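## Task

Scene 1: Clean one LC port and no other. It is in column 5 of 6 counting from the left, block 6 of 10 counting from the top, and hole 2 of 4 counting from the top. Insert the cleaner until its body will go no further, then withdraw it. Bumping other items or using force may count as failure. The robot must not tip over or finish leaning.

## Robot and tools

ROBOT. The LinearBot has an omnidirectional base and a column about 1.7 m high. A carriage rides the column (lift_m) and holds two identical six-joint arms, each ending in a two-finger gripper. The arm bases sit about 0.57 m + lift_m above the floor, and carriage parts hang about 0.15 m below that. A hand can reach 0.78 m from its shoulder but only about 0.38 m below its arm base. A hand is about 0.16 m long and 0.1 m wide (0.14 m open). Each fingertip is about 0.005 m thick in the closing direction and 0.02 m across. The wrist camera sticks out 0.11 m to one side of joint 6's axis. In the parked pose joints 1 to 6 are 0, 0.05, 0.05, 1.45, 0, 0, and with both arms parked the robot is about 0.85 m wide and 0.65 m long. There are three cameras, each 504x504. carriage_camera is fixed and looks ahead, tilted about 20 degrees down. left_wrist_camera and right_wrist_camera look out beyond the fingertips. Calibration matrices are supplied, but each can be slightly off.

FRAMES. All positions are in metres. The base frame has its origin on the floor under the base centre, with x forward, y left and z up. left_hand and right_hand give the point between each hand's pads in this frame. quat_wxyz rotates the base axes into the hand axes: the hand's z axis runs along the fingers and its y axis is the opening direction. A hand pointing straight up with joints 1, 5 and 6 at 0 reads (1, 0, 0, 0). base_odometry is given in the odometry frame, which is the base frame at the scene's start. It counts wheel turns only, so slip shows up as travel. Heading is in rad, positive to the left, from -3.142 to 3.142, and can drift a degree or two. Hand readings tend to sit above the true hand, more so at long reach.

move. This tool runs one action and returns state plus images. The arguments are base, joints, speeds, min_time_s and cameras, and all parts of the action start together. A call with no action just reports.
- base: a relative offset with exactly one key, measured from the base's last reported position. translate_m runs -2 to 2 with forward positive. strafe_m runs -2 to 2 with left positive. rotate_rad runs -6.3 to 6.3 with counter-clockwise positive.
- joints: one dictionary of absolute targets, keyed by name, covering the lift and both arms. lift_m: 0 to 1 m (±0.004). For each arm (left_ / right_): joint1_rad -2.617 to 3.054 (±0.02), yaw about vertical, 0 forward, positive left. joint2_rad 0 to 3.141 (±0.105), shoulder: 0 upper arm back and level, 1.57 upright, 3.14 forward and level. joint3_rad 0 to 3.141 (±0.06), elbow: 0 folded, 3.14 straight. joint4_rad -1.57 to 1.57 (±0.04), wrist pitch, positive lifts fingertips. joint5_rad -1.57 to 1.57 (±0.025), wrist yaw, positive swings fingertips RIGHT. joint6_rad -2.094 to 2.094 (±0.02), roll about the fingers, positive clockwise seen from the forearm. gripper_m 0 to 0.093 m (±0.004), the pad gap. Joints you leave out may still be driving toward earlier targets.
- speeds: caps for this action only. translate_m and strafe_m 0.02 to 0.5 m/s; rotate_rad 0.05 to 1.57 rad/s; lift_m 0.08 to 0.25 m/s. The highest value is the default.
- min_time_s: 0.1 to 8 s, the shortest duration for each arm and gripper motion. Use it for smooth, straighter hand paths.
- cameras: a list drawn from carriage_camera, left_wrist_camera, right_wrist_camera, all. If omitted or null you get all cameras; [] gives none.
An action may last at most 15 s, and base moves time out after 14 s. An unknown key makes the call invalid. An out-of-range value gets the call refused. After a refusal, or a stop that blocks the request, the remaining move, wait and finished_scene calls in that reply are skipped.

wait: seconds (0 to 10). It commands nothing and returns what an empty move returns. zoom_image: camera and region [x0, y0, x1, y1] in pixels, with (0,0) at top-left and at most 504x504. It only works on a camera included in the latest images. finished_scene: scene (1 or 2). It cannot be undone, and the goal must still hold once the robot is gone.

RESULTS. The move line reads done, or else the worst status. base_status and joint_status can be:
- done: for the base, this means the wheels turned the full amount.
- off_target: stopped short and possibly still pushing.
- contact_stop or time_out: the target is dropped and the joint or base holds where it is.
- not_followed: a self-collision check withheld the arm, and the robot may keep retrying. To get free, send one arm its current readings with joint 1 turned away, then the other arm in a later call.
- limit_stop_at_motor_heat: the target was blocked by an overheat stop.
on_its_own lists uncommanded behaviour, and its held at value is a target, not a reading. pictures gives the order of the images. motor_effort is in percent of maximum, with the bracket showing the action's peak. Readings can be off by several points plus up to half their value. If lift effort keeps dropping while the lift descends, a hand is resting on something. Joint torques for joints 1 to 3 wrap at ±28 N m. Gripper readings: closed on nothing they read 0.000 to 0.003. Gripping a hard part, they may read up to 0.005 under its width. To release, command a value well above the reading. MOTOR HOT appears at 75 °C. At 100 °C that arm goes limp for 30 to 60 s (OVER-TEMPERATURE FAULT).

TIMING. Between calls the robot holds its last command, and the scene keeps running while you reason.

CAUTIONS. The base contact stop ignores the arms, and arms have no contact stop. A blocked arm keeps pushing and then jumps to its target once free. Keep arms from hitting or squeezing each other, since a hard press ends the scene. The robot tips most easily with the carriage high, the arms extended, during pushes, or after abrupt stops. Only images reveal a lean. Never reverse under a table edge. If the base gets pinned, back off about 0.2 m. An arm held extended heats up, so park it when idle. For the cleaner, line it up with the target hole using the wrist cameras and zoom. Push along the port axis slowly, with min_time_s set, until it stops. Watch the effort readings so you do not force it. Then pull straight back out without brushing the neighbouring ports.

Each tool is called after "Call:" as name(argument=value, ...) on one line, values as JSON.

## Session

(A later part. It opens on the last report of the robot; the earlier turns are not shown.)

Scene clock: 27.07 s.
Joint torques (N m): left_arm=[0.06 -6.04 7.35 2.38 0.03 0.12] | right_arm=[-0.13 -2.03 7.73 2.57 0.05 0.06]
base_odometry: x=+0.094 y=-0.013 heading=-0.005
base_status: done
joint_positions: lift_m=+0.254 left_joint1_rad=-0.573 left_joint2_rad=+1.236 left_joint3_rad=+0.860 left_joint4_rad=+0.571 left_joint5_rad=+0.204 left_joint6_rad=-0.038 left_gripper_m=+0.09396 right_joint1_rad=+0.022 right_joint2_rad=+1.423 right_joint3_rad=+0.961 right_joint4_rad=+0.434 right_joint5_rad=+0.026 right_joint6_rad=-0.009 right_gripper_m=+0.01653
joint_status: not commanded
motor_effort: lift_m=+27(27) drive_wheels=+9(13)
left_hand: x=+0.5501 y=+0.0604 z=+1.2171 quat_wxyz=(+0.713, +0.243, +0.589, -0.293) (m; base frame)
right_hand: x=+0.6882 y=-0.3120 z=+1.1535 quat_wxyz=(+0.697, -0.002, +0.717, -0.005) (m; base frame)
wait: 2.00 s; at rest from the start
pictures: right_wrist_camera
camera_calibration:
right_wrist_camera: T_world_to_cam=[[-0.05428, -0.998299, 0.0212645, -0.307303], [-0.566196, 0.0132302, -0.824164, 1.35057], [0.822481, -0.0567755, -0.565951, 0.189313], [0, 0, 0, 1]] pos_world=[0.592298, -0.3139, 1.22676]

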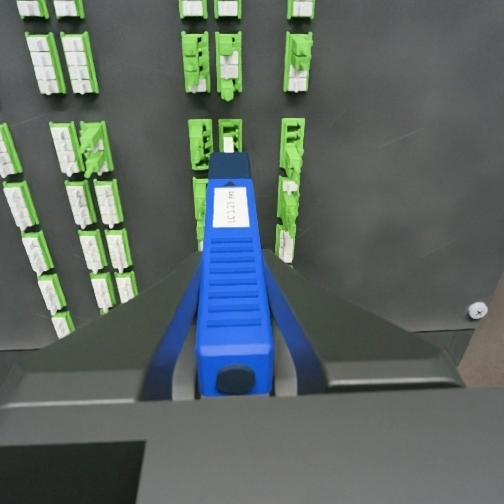

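Call:
move(joints={"right_joint4_rad":0.513,"lift_m":0.2512}, speeds={"lift_m":0.08}, min_time_s=1, cameras=[])

Call:
move(base={"translate_m":0.006}, speeds={"translate_m":0.02}, cameras=["left_wrist_camera","right_wrist_camera"])

Call:
zoom_image(camera="right_wrist_camera", region=[200, 90, 260, 160])

Call:
zoom_image(camera="left_wrist_camera", region=[290, 70, 370, 140])

Scene clock: 28.60 s.
Joint torques (N m): left_arm=[0.09 -6.01 7.36 2.39 0.03 0.12] | right_arm=[-0.14 -1.98 7.72 2.71 0.05 0.07]
move: off_target
base_odometry: x=+0.094 y=-0.013 heading=-0.005
base_status: not commanded
joint_positions: lift_m=+0.252 left_joint1_rad=-0.573 left_joint2_rad=+1.236 left_joint3_rad=+0.860 left_joint4_rad=+0.570 left_joint5_rad=+0.204 left_joint6_rad=-0.038 left_gripper_m=+0.09396 right_joint1_rad=+0.022 right_joint2_rad=+1.423 right_joint3_rad=+0.961 right_joint4_rad=+0.437 right_joint5_rad=+0.026 right_joint6_rad=-0.009 right_gripper_m=+0.01653
joint_status: right_joint4_rad off_target (ended at +0.437, target +0.513); the others done
motor_effort: lift_m=+28(29) drive_wheels=+9(9)
left_hand: x=+0.5501 y=+0.0604 z=+1.2150 quat_wxyz=(+0.713, +0.243, +0.589, -0.293) (m; base frame)
right_hand: x=+0.6881 y=-0.3120 z=+1.1526 quat_wxyz=(+0.698, -0.002, +0.716, -0.005) (m; base frame)
pictures: none
No camera images: "cameras" was empty.

Scene clock: 29.37 s.
Joint torques (N m): left_arm=[0.31 -6 7.35 2.4 0.02 0.12] | right_arm=[-0.13 -0.53 8.25 2.86 0.11 0.06]
move: done
base_odometry: x=+0.099 y=-0.013 heading=-0.006
base_status: done
joint_positions: lift_m=+0.252 left_joint1_rad=-0.573 left_joint2_rad=+1.236 left_joint3_rad=+0.860 left_joint4_rad=+0.570 left_joint5_rad=+0.204 left_joint6_rad=-0.038 left_gripper_m=+0.09396 right_joint1_rad=+0.022 right_joint2_rad=+1.410 right_joint3_rad=+0.954 right_joint4_rad=+0.422 right_joint5_rad=+0.022 right_joint6_rad=-0.009 right_gripper_m=+0.01653
joint_status: not commanded
motor_effort: lift_m=+28(28) drive_wheels=+10(14)
left_hand: x=+0.5501 y=+0.0604 z=+1.2150 quat_wxyz=(+0.713, +0.243, +0.589, -0.293) (m; base frame)
right_hand: x=+0.6850 y=-0.3115 z=+1.1517 quat_wxyz=(+0.695, -0.003, +0.719, -0.004) (m; base frame)
pictures: left_wrist_camera, right_wrist_camera
camera_calibration:
left_wrist_camera: T_world_to_cam=[[-0.681391, -0.73128, -0.0305892, 0.461969], [-0.307796, 0.324215, -0.894509, 1.23871], [0.664054, -0.600096, -0.446002, 0.335343], [0, 0, 0, 1]] pos_world=[0.473365, 0.137459, 1.27173]
right_wrist_camera: T_world_to_cam=[[-0.0507555, -0.99848, 0.0214926, -0.309648], [-0.569711, 0.0112712, -0.821768, 1.34628], [0.820277, -0.0539539, -0.569417, 0.197361], [0, 0, 0, 1]] pos_world=[0.589384, -0.313703, 1.22537]

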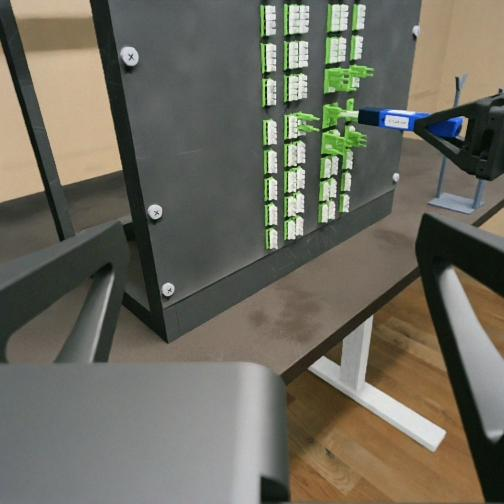

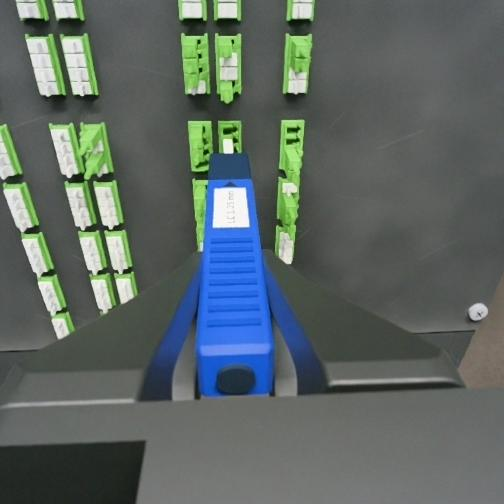

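Scaled by 7.200.

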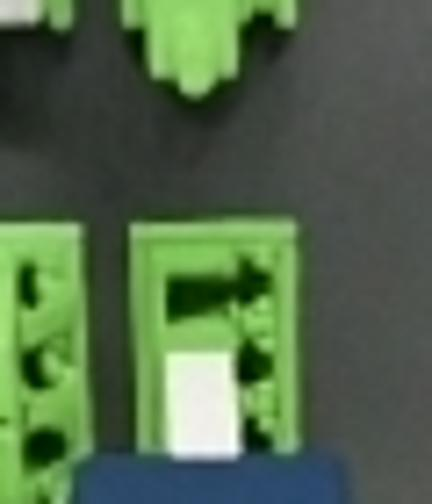

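Scaled by 6.300.

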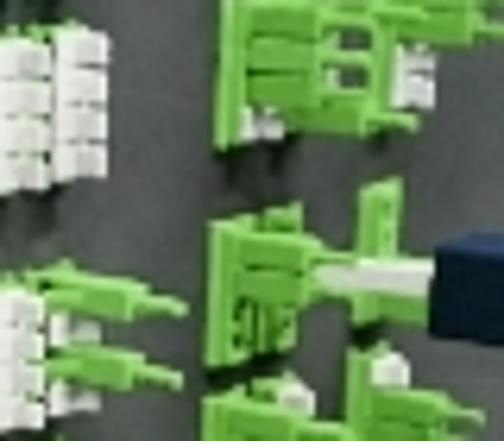

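Call:
move(base={"translate_m":0.006}, joints={"right_joint4_rad":0.54}, speeds={"translate_m":0.02}, cameras=["left_wrist_camera","right_wrist_camera"])

Call:
zoom_image(camera="right_wrist_camera", region=[200, 90, 260, 160])

Call:
zoom_image(camera="left_wrist_camera", region=[310, 70, 390, 140])

Scene clock: 30.37 s.
Joint torques (N m): left_arm=[0.16 -6.02 7.32 2.39 0.02 0.12] | right_arm=[-0.18 1.31 8.95 3.22 0.1 0.07]
move: off_target
base_odometry: x=+0.105 y=-0.013 heading=-0.007
base_status: done
joint_positions: lift_m=+0.252 left_joint1_rad=-0.573 left_joint2_rad=+1.236 left_joint3_rad=+0.860 left_joint4_rad=+0.571 left_joint5_rad=+0.204 left_joint6_rad=-0.038 left_gripper_m=+0.09396 right_joint1_rad=+0.022 right_joint2_rad=+1.392 right_joint3_rad=+0.946 right_joint4_rad=+0.413 right_joint5_rad=+0.020 right_joint6_rad=-0.009 right_gripper_m=+0.01653
joint_status: right_joint4_rad off_target (ended at +0.413, target +0.540)
motor_effort: lift_m=+28(28) drive_wheels=+12(16)
left_hand: x=+0.5501 y=+0.0604 z=+1.2151 quat_wxyz=(+0.713, +0.243, +0.589, -0.293) (m; base frame)
right_hand: x=+0.6808 y=-0.3110 z=+1.1530 quat_wxyz=(+0.695, -0.004, +0.719, -0.002) (m; base frame)
pictures: left_wrist_camera, right_wrist_camera
camera_calibration:
left_wrist_camera: T_world_to_cam=[[-0.68136, -0.731306, -0.0306681, 0.462063], [-0.307519, 0.324035, -0.894669, 1.23874], [0.664214, -0.600161, -0.445675, 0.334987], [0, 0, 0, 1]] pos_world=[0.473265, 0.137559, 1.27173]
right_wrist_camera: T_world_to_cam=[[-0.0477258, -0.99863, 0.0214459, -0.311349], [-0.570064, 0.00960117, -0.821544, 1.34442], [0.820213, -0.0514344, -0.569741, 0.2027], [0, 0, 0, 1]] pos_world=[0.585291, -0.313405, 1.22667]

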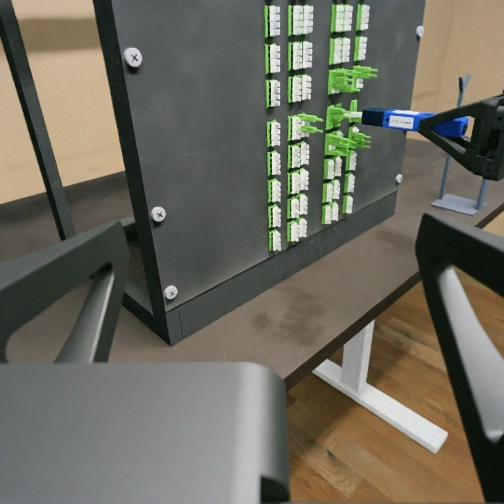

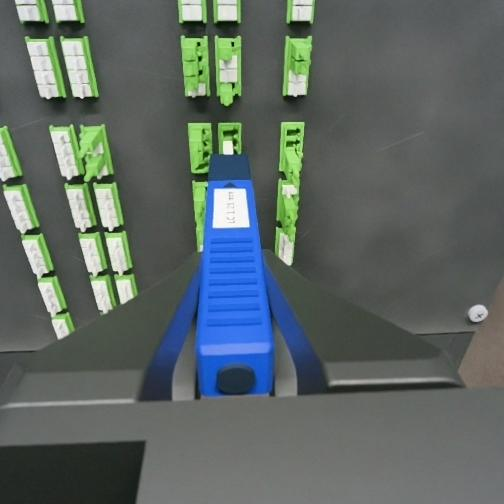

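Scaled by 7.200.

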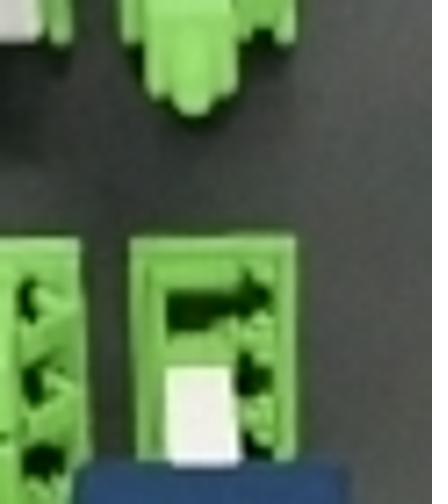

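Scaled by 6.300.

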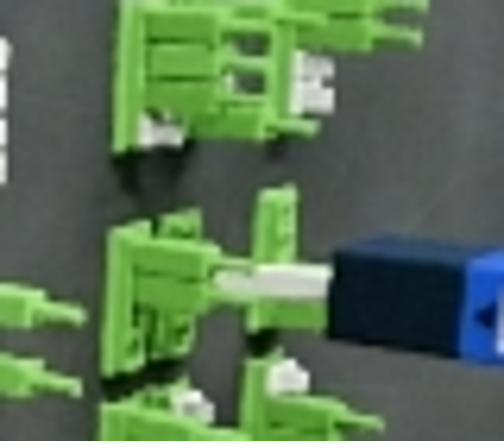

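Call:
zoom_image(camera="right_wrist_camera", region=[190, 140, 270, 240])

Call:
zoom_image(camera="right_wrist_camera", region=[160, 150, 310, 410])

Scaled by 5.040.

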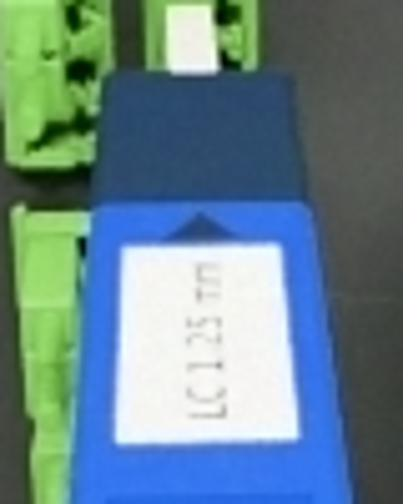

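Scaled by 1.938.

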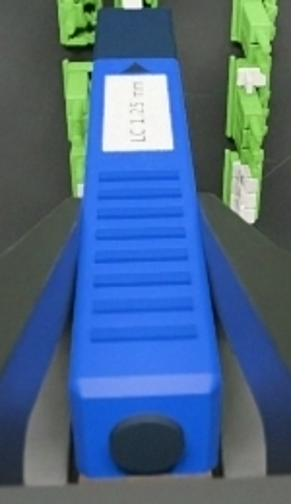

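Call:
move(base={"translate_m":-0.02}, joints={"right_joint4_rad":0.497,"lift_m":0.2535}, speeds={"translate_m":0.02}, min_time_s=1, cameras=["left_wrist_camera","right_wrist_camera"])

Call:
zoom_image(camera="right_wrist_camera", region=[200, 90, 260, 160])

Call:
zoom_image(camera="left_wrist_camera", region=[290, 50, 470, 180])

Scene clock: 34.03 s.
Joint torques (N m): left_arm=[0.08 -5.82 7.34 2.36 0.02 0.13] | right_arm=[-0.21 -4.53 8.88 1.99 0.1 0.06]
move: done
base_odometry: x=+0.085 y=-0.013 heading=-0.006
base_status: done
joint_positions: lift_m=+0.253 left_joint1_rad=-0.573 left_joint2_rad=+1.237 left_joint3_rad=+0.860 left_joint4_rad=+0.570 left_joint5_rad=+0.204 left_joint6_rad=-0.038 left_gripper_m=+0.09396 right_joint1_rad=+0.022 right_joint2_rad=+1.448 right_joint3_rad=+0.946 right_joint4_rad=+0.492 right_joint5_rad=+0.021 right_joint6_rad=-0.009 right_gripper_m=+0.01653
joint_status: all done
motor_effort: lift_m=+39(42) drive_wheels=+5(7)
left_hand: x=+0.5503 y=+0.0602 z=+1.2161 quat_wxyz=(+0.713, +0.243, +0.589, -0.293) (m; base frame)
right_hand: x=+0.6922 y=-0.3107 z=+1.1486 quat_wxyz=(+0.704, -0.004, +0.711, -0.003) (m; base frame)
pictures: left_wrist_camera, right_wrist_camera
camera_calibration:
left_wrist_camera: T_world_to_cam=[[-0.681443, -0.731241, -0.0303713, 0.461807], [-0.308626, 0.324741, -0.894032, 1.2395], [0.663615, -0.599858, -0.446973, 0.337051], [0, 0, 0, 1]] pos_world=[0.473565, 0.137358, 1.27283]
right_wrist_camera: T_world_to_cam=[[-0.0489058, -0.998606, 0.0198351, -0.307765], [-0.550792, 0.0103975, -0.834578, 1.34921], [0.833209, -0.0517408, -0.550533, 0.159701], [0, 0, 0, 1]] pos_world=[0.59502, -0.313101, 1.22005]

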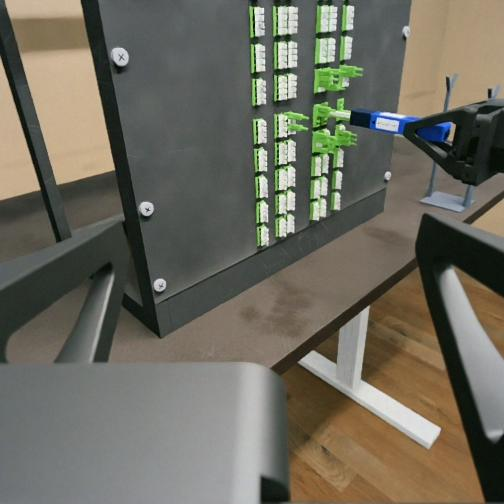

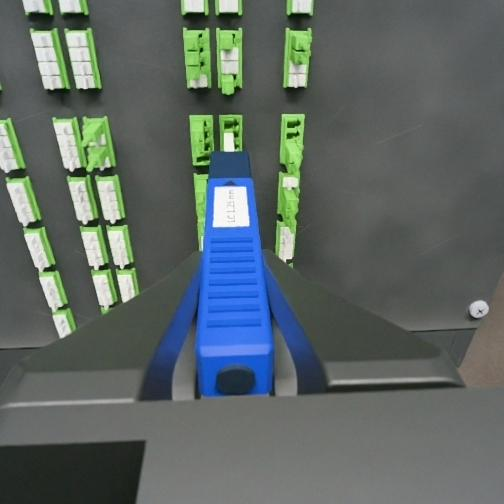

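Scaled by 7.200.

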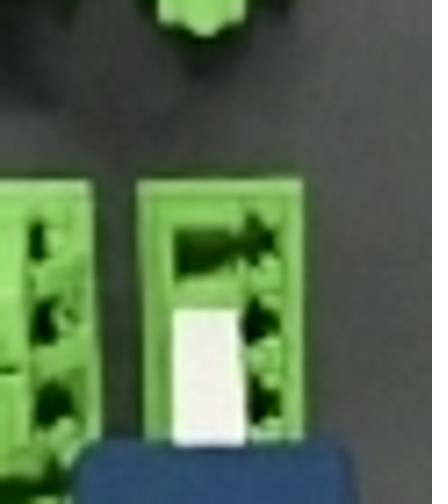

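Scaled by 2.800.

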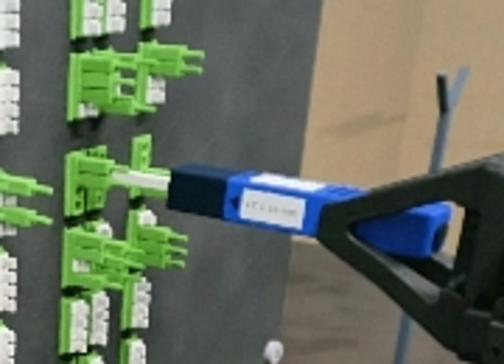

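Call:
move(joints={"right_joint2_rad":1.51,"right_joint3_rad":0.988,"right_joint4_rad":0.55}, min_time_s=1.5, cameras=["right_wrist_camera"])

Call:
zoom_image(camera="right_wrist_camera", region=[200, 90, 260, 160])

Scene clock: 36.33 s.
Joint torques (N m): left_arm=[0.08 -6.12 7.34 2.39 0.03 0.12] | right_arm=[-0.21 -3.14 9.95 2.19 0.11 0.07]
move: done
base_odometry: x=+0.085 y=-0.013 heading=-0.006
base_status: not commanded
joint_positions: lift_m=+0.253 left_joint1_rad=-0.573 left_joint2_rad=+1.237 left_joint3_rad=+0.860 left_joint4_rad=+0.570 left_joint5_rad=+0.204 left_joint6_rad=-0.038 left_gripper_m=+0.09396 right_joint1_rad=+0.022 right_joint2_rad=+1.467 right_joint3_rad=+0.946 right_joint4_rad=+0.525 right_joint5_rad=+0.021 right_joint6_rad=-0.009 right_gripper_m=+0.01653
joint_status: all done
motor_effort: lift_m=+39(39) drive_wheels=+5(5)
left_hand: x=+0.5503 y=+0.0602 z=+1.2161 quat_wxyz=(+0.713, +0.243, +0.589, -0.293) (m; base frame)
right_hand: x=+0.6960 y=-0.3106 z=+1.1479 quat_wxyz=(+0.708, -0.004, +0.706, -0.003) (m; base frame)
pictures: right_wrist_camera
camera_calibration:
right_wrist_camera: T_world_to_cam=[[-0.0492554, -0.998608, 0.0188585, -0.306195], [-0.539277, 0.0106972, -0.84206, 1.35134], [0.840687, -0.051646, -0.539054, 0.137942], [0, 0, 0, 1]] pos_world=[0.597697, -0.3131, 1.21804]

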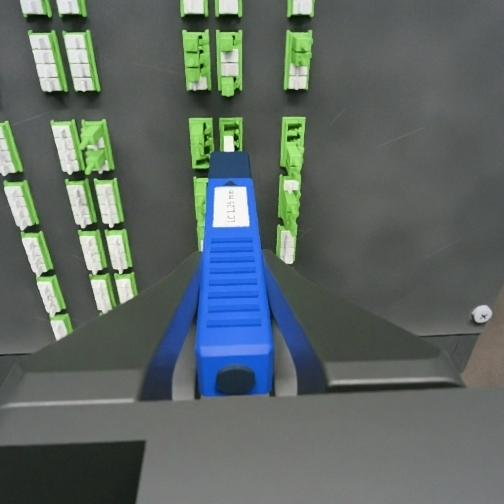

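Scaled by 7.200.

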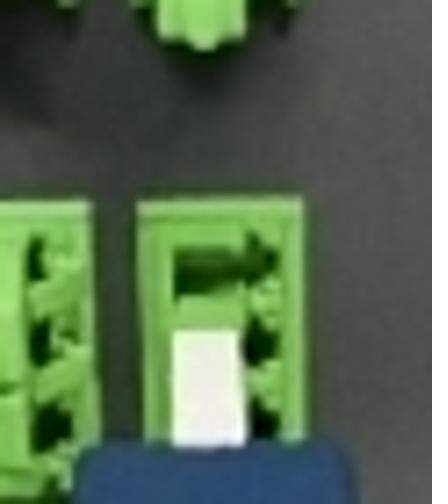

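Call:
move(base={"translate_m":0.005}, joints={"right_joint2_rad":1.53,"right_joint3_rad":1.0,"right_joint4_rad":0.56,"lift_m":0.2545}, speeds={"translate_m":0.02,"lift_m":0.08}, min_time_s=0.5, cameras=["right_wrist_camera","left_wrist_camera"])

Call:
zoom_image(camera="right_wrist_camera", region=[200, 90, 260, 160])

Call:
zoom_image(camera="left_wrist_camera", region=[290, 50, 470, 180])

Scene clock: 37.37 s.
Joint torques (N m): left_arm=[0.17 -6.09 7.34 2.37 -0.02 0.13] | right_arm=[-0.21 -0.31 10.91 2.48 0.1 0.06]
move: off_target
base_odometry: x=+0.090 y=-0.013 heading=-0.007
base_status: done
joint_positions: lift_m=+0.254 left_joint1_rad=-0.573 left_joint2_rad=+1.237 left_joint3_rad=+0.860 left_joint4_rad=+0.571 left_joint5_rad=+0.204 left_joint6_rad=-0.038 left_gripper_m=+0.09396 right_joint1_rad=+0.022 right_joint2_rad=+1.459 right_joint3_rad=+0.946 right_joint4_rad=+0.506 right_joint5_rad=+0.022 right_joint6_rad=-0.009 right_gripper_m=+0.01653
joint_status: right_joint4_rad off_target (ended at +0.506, target +0.560); the others done
motor_effort: lift_m=+39(43) drive_wheels=+8(10)
left_hand: x=+0.5502 y=+0.0603 z=+1.2174 quat_wxyz=(+0.713, +0.243, +0.589, -0.293) (m; base frame)
right_hand: x=+0.6945 y=-0.3109 z=+1.1478 quat_wxyz=(+0.704, -0.003, +0.710, -0.003) (m; base frame)
pictures: left_wrist_camera, right_wrist_camera
camera_calibration:
left_wrist_camera: T_world_to_cam=[[-0.68136, -0.731306, -0.0306681, 0.462197], [-0.307519, 0.324035, -0.894669, 1.2409], [0.664214, -0.600161, -0.445675, 0.33582], [0, 0, 0, 1]] pos_world=[0.473465, 0.137459, 1.27403]
right_wrist_camera: T_world_to_cam=[[-0.0501711, -0.998546, 0.0197057, -0.306812], [-0.54887, 0.0110828, -0.835834, 1.35], [0.834401, -0.0527506, -0.548628, 0.154066], [0, 0, 0, 1]] pos_world=[0.597029, -0.313201, 1.21895]

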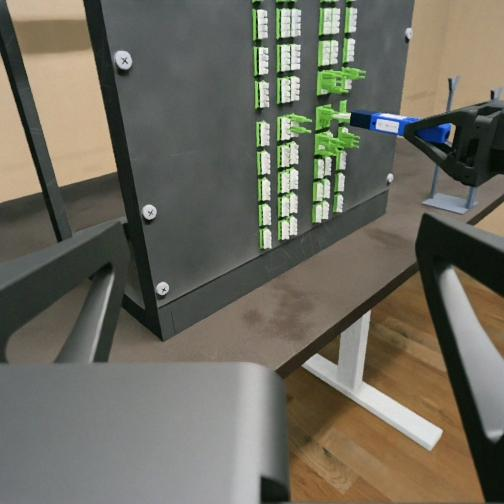

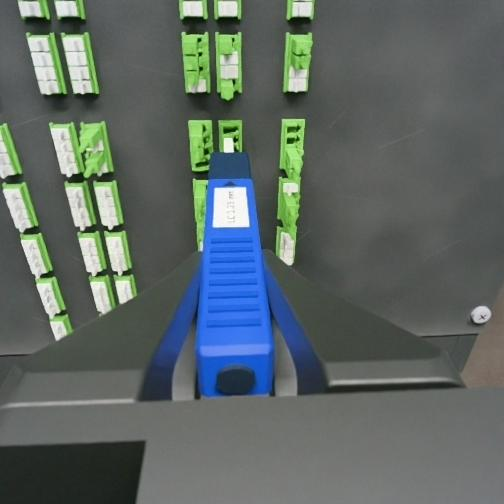

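Scaled by 7.200.

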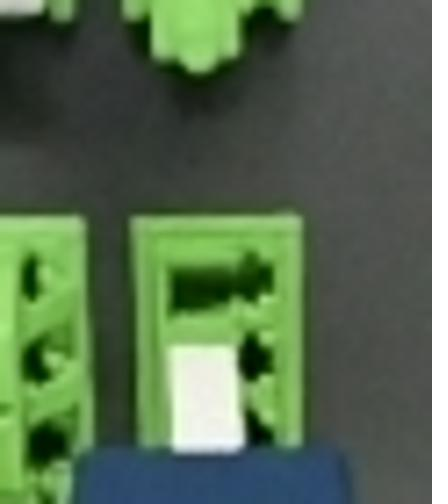

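Scaled by 2.800.

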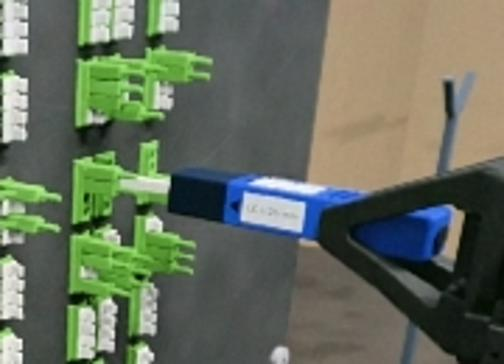

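Call:
zoom_image(camera="left_wrist_camera", region=[310, 90, 370, 140])

Scaled by 8.400.

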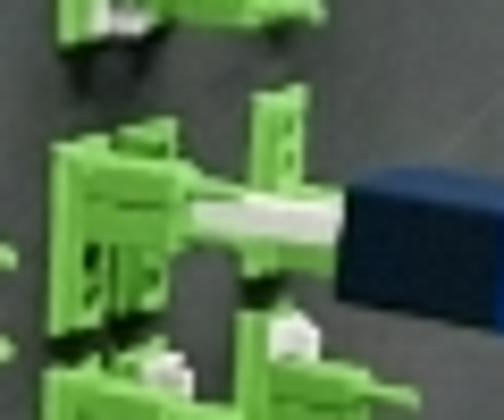

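Call:
move(joints={"lift_m":0.2525}, cameras=[])

Call:
move(joints={"lift_m":0.257}, cameras=[])

Call:
move(joints={"lift_m":0.2545}, base={"rotate_rad":0.003}, cameras=["left_wrist_camera","right_wrist_camera"])

Call:
zoom_image(camera="left_wrist_camera", region=[310, 90, 370, 140])

Call:
zoom_image(camera="right_wrist_camera", region=[200, 90, 260, 160])

Scene clock: 38.60 s.
Joint torques (N m): left_arm=[0.06 -6.16 7.35 2.39 0.02 0.12] | right_arm=[-0.21 -0.29 10.97 2.48 0.1 0.06]
move: done
base_odometry: x=+0.090 y=-0.013 heading=-0.007
base_status: not commanded
joint_positions: lift_m=+0.253 left_joint1_rad=-0.573 left_joint2_rad=+1.237 left_joint3_rad=+0.860 left_joint4_rad=+0.570 left_joint5_rad=+0.204 left_joint6_rad=-0.038 left_gripper_m=+0.09396 right_joint1_rad=+0.022 right_joint2_rad=+1.459 right_joint3_rad=+0.946 right_joint4_rad=+0.506 right_joint5_rad=+0.022 right_joint6_rad=-0.009 right_gripper_m=+0.01653
joint_status: all done
motor_effort: lift_m=+28(29) drive_wheels=+8(8)
left_hand: x=+0.5503 y=+0.0602 z=+1.2159 quat_wxyz=(+0.713, +0.243, +0.589, -0.293) (m; base frame)
right_hand: x=+0.6945 y=-0.3109 z=+1.1467 quat_wxyz=(+0.704, -0.003, +0.710, -0.003) (m; base frame)
pictures: none
No camera images: "cameras" was empty.

Scene clock: 39.03 s.
Joint torques (N m): left_arm=[-0.12 -6.19 7.27 2.34 0.03 0.13] | right_arm=[-0.23 -0.27 10.91 2.56 0.1 0.07]
move: done
base_odometry: x=+0.090 y=-0.013 heading=-0.007
base_status: not commanded
joint_positions: lift_m=+0.257 left_joint1_rad=-0.573 left_joint2_rad=+1.237 left_joint3_rad=+0.860 left_joint4_rad=+0.572 left_joint5_rad=+0.204 left_joint6_rad=-0.038 left_gripper_m=+0.09396 right_joint1_rad=+0.022 right_joint2_rad=+1.459 right_joint3_rad=+0.946 right_joint4_rad=+0.500 right_joint5_rad=+0.022 right_joint6_rad=-0.009 right_gripper_m=+0.01653
joint_status: all done
motor_effort: lift_m=+38(46) drive_wheels=+8(8)
left_hand: x=+0.5502 y=+0.0603 z=+1.2202 quat_wxyz=(+0.714, +0.243, +0.588, -0.293) (m; base frame)
right_hand: x=+0.6945 y=-0.3109 z=+1.1488 quat_wxyz=(+0.702, -0.003, +0.712, -0.003) (m; base frame)
pictures: none
No camera images: "cameras" was empty.

Scene clock: 39.47 s.
Joint torques (N m): left_arm=[0.08 -6.02 7.35 2.37 0.03 0.13] | right_arm=[-0.27 -0.29 11.02 2.54 0.04 0.06]
move: done
base_odometry: x=+0.090 y=-0.013 heading=-0.004
base_status: done
joint_positions: lift_m=+0.255 left_joint1_rad=-0.573 left_joint2_rad=+1.237 left_joint3_rad=+0.860 left_joint4_rad=+0.571 left_joint5_rad=+0.204 left_joint6_rad=-0.038 left_gripper_m=+0.09396 right_joint1_rad=+0.022 right_joint2_rad=+1.459 right_joint3_rad=+0.946 right_joint4_rad=+0.500 right_joint5_rad=+0.025 right_joint6_rad=-0.009 right_gripper_m=+0.01653
joint_status: all done
motor_effort: lift_m=+28(32) drive_wheels=+10(10)
left_hand: x=+0.5502 y=+0.0603 z=+1.2183 quat_wxyz=(+0.713, +0.243, +0.589, -0.293) (m; base frame)
right_hand: x=+0.6945 y=-0.3115 z=+1.1471 quat_wxyz=(+0.702, -0.002, +0.712, -0.004) (m; base frame)
pictures: left_wrist_camera, right_wrist_camera
camera_calibration:
left_wrist_camera: T_world_to_cam=[[-0.68136, -0.731306, -0.0306681, 0.462224], [-0.307519, 0.324035, -0.894669, 1.2417], [0.664214, -0.600161, -0.445675, 0.336221], [0, 0, 0, 1]] pos_world=[0.473465, 0.137459, 1.27493]
right_wrist_camera: T_world_to_cam=[[-0.0534594, -0.998366, 0.0201648, -0.305526], [-0.553894, 0.0128449, -0.832488, 1.34973], [0.830869, -0.0556735, -0.553675, 0.161024], [0, 0, 0, 1]] pos_world=[0.597485, -0.313399, 1.21895]

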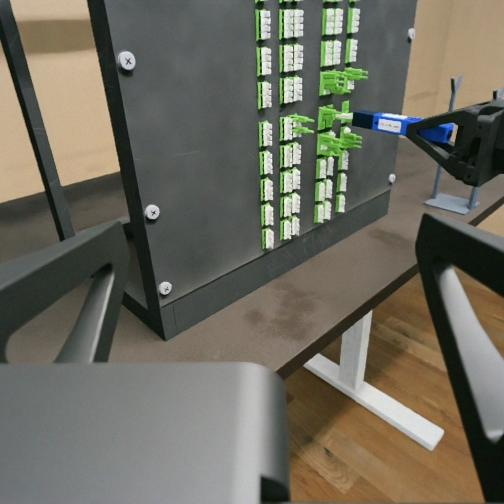

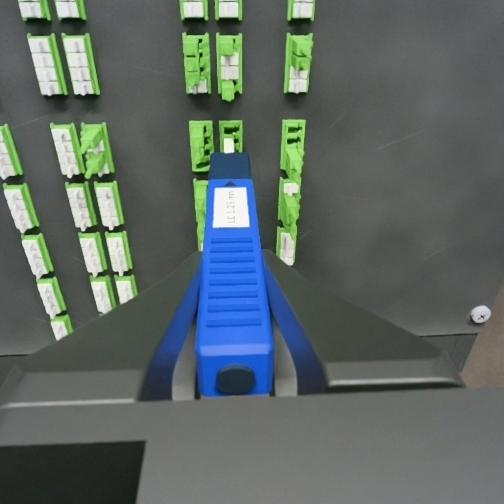

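Scaled by 8.400.

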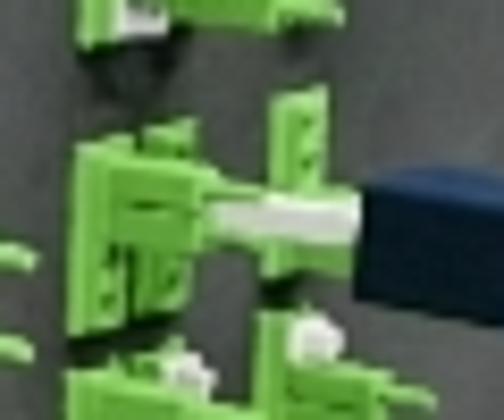

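Scaled by 7.200.

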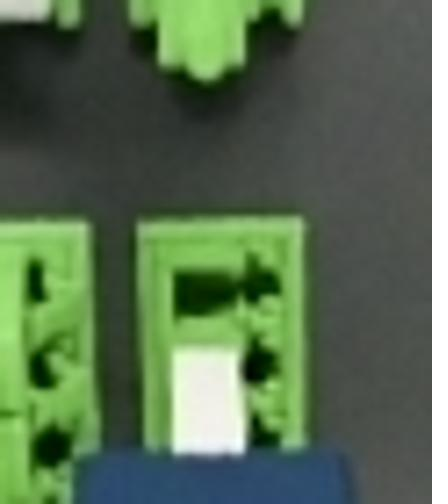

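Call:
move(base={"translate_m":-0.008}, joints={"right_joint2_rad":1.478,"right_joint3_rad":0.974,"right_joint4_rad":0.5,"lift_m":0.2542}, speeds={"translate_m":0.02,"lift_m":0.08}, min_time_s=0.6, cameras=[])

Call:
move(base={"translate_m":-0.01}, speeds={"translate_m":0.03}, cameras=["left_wrist_camera","right_wrist_camera"])

Call:
zoom_image(camera="right_wrist_camera", region=[200, 90, 260, 160])

Scene clock: 40.60 s.
Joint torques (N m): left_arm=[-0.02 -6.15 7.36 2.41 0.02 0.12] | right_arm=[-0.21 -6.15 8.59 1.81 0.05 0.06]
move: done
base_odometry: x=+0.082 y=-0.013 heading=-0.004
base_status: done
joint_positions: lift_m=+0.255 left_joint1_rad=-0.573 left_joint2_rad=+1.237 left_joint3_rad=+0.860 left_joint4_rad=+0.570 left_joint5_rad=+0.204 left_joint6_rad=-0.038 left_gripper_m=+0.09396 right_joint1_rad=+0.022 right_joint2_rad=+1.467 right_joint3_rad=+0.948 right_joint4_rad=+0.514 right_joint5_rad=+0.026 right_joint6_rad=-0.009 right_gripper_m=+0.01653
joint_status: all done
motor_effort: lift_m=+27(27) drive_wheels=-1(5)
left_hand: x=+0.5502 y=+0.0603 z=+1.2178 quat_wxyz=(+0.713, +0.243, +0.589, -0.293) (m; base frame)
right_hand: x=+0.6961 y=-0.3115 z=+1.1482 quat_wxyz=(+0.705, -0.002, +0.709, -0.004) (m; base frame)
pictures: none
No camera images: "cameras" was empty.

Scene clock: 41.37 s.
Joint torques (N m): left_arm=[0.2 -6.2 7.35 2.38 0.03 0.13] | right_arm=[-0.21 -6.3 8.46 1.8 0.05 0.07]
move: done
base_odometry: x=+0.072 y=-0.013 heading=-0.003
base_status: done
joint_positions: lift_m=+0.255 left_joint1_rad=-0.573 left_joint2_rad=+1.237 left_joint3_rad=+0.860 left_joint4_rad=+0.570 left_joint5_rad=+0.204 left_joint6_rad=-0.038 left_gripper_m=+0.09396 right_joint1_rad=+0.022 right_joint2_rad=+1.469 right_joint3_rad=+0.950 right_joint4_rad=+0.514 right_joint5_rad=+0.026 right_joint6_rad=-0.009 right_gripper_m=+0.01653
joint_status: not commanded
motor_effort: lift_m=+27(27) drive_wheels=+7(9)
left_hand: x=+0.5502 y=+0.0603 z=+1.2178 quat_wxyz=(+0.713, +0.243, +0.589, -0.293) (m; base frame)
right_hand: x=+0.6966 y=-0.3115 z=+1.1482 quat_wxyz=(+0.705, -0.002, +0.709, -0.004) (m; base frame)
pictures: left_wrist_camera, right_wrist_camera
camera_calibration:
left_wrist_camera: T_world_to_cam=[[-0.681435, -0.731249, -0.0303586, 0.46184], [-0.308418, 0.324531, -0.89418, 1.24114], [0.663721, -0.599963, -0.446677, 0.337398], [0, 0, 0, 1]] pos_world=[0.473565, 0.137359, 1.27453]
right_wrist_camera: T_world_to_cam=[[-0.0540231, -0.99835, 0.0194733, -0.304259], [-0.546588, 0.0132453, -0.837297, 1.35236], [0.835658, -0.0558773, -0.546401, 0.148044], [0, 0, 0, 1]] pos_world=[0.599033, -0.313397, 1.21915]

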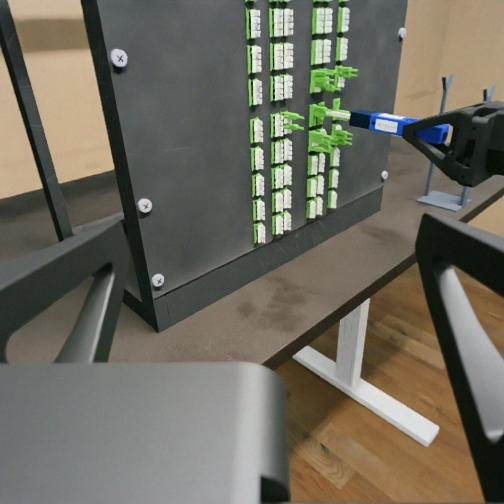

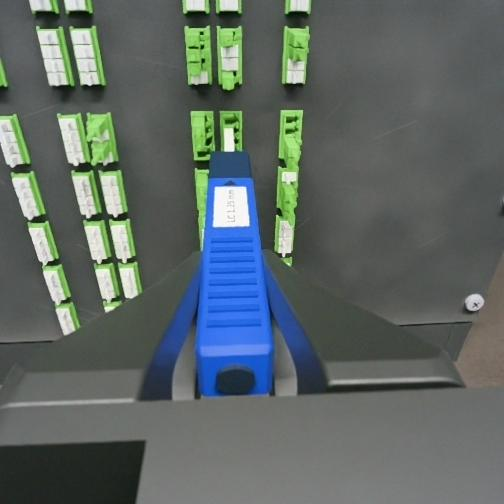

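Scaled by 7.200.

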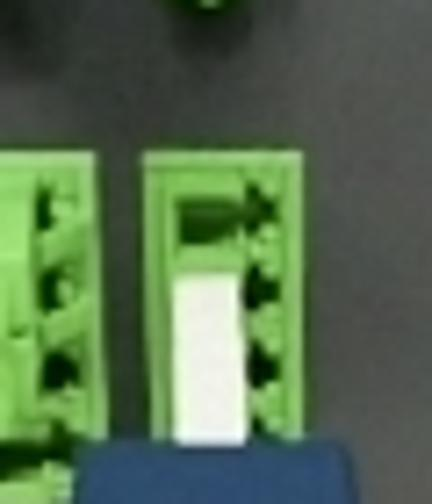

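Comes out cleanly.

Call:
move(base={"translate_m":-0.08}, speeds={"translate_m":0.04})

Call:
zoom_image(camera="right_wrist_camera", region=[170, 0, 310, 200])

Scene clock: 43.97 s.
Joint torques (N m): left_arm=[0.08 -6.08 7.35 2.39 0 0.13] | right_arm=[-0.23 -6.71 8.23 1.93 0.04 0.07]
move: done
base_odometry: x=-0.008 y=-0.013 heading=-0.003
base_status: done
joint_positions: lift_m=+0.255 left_joint1_rad=-0.573 left_joint2_rad=+1.237 left_joint3_rad=+0.860 left_joint4_rad=+0.570 left_joint5_rad=+0.204 left_joint6_rad=-0.038 left_gripper_m=+0.09396 right_joint1_rad=+0.022 right_joint2_rad=+1.472 right_joint3_rad=+0.954 right_joint4_rad=+0.502 right_joint5_rad=+0.027 right_joint6_rad=-0.009 right_gripper_m=+0.01653
joint_status: not commanded
motor_effort: lift_m=+27(27) drive_wheels=+0(9)
left_hand: x=+0.5502 y=+0.0602 z=+1.2178 quat_wxyz=(+0.713, +0.243, +0.589, -0.293) (m; base frame)
right_hand: x=+0.6975 y=-0.3117 z=+1.1454 quat_wxyz=(+0.701, -0.002, +0.713, -0.005) (m; base frame)
pictures: carriage_camera, left_wrist_camera, right_wrist_camera
camera_calibration:
carriage_camera: T_world_to_cam=[[-0.0328342, -0.999455, 0.00330495, 0.00360712], [-0.338512, 0.0080094, -0.940928, 1.22182], [0.940389, -0.0320134, -0.33859, 0.312683], [0, 0, 0, 1]] pos_world=[0.119677, 0.00382911, 1.25551]
left_wrist_camera: T_world_to_cam=[[-0.681711, -0.730987, -0.0304798, 0.462089], [-0.308227, 0.324733, -0.894173, 1.24101], [0.663526, -0.600173, -0.446684, 0.337527], [0, 0, 0, 1]] pos_world=[0.473565, 0.137358, 1.27453]
right_wrist_camera: T_world_to_cam=[[-0.0549322, -0.998282, 0.0203826, -0.304781], [-0.556101, 0.0136333, -0.831003, 1.3501], [0.829297, -0.0569836, -0.555895, 0.160837], [0, 0, 0, 1]] pos_world=[0.600666, -0.313498, 1.21755]

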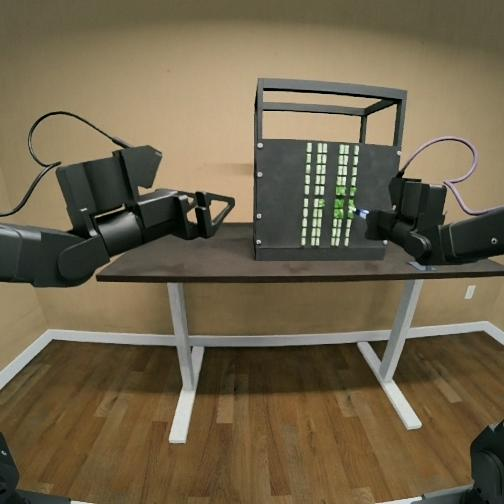

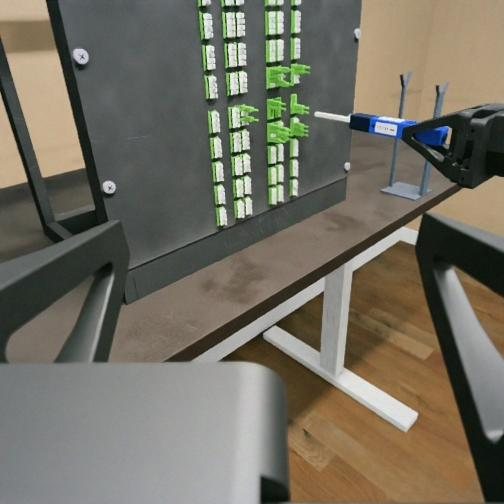

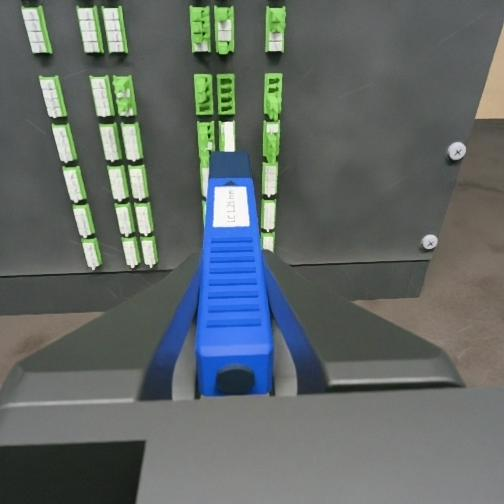

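Scaled by 2.520.

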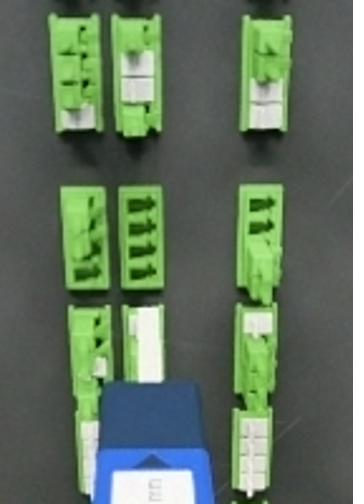

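Call:
finished_scene(scene=1)

The scene is finished: the task was done.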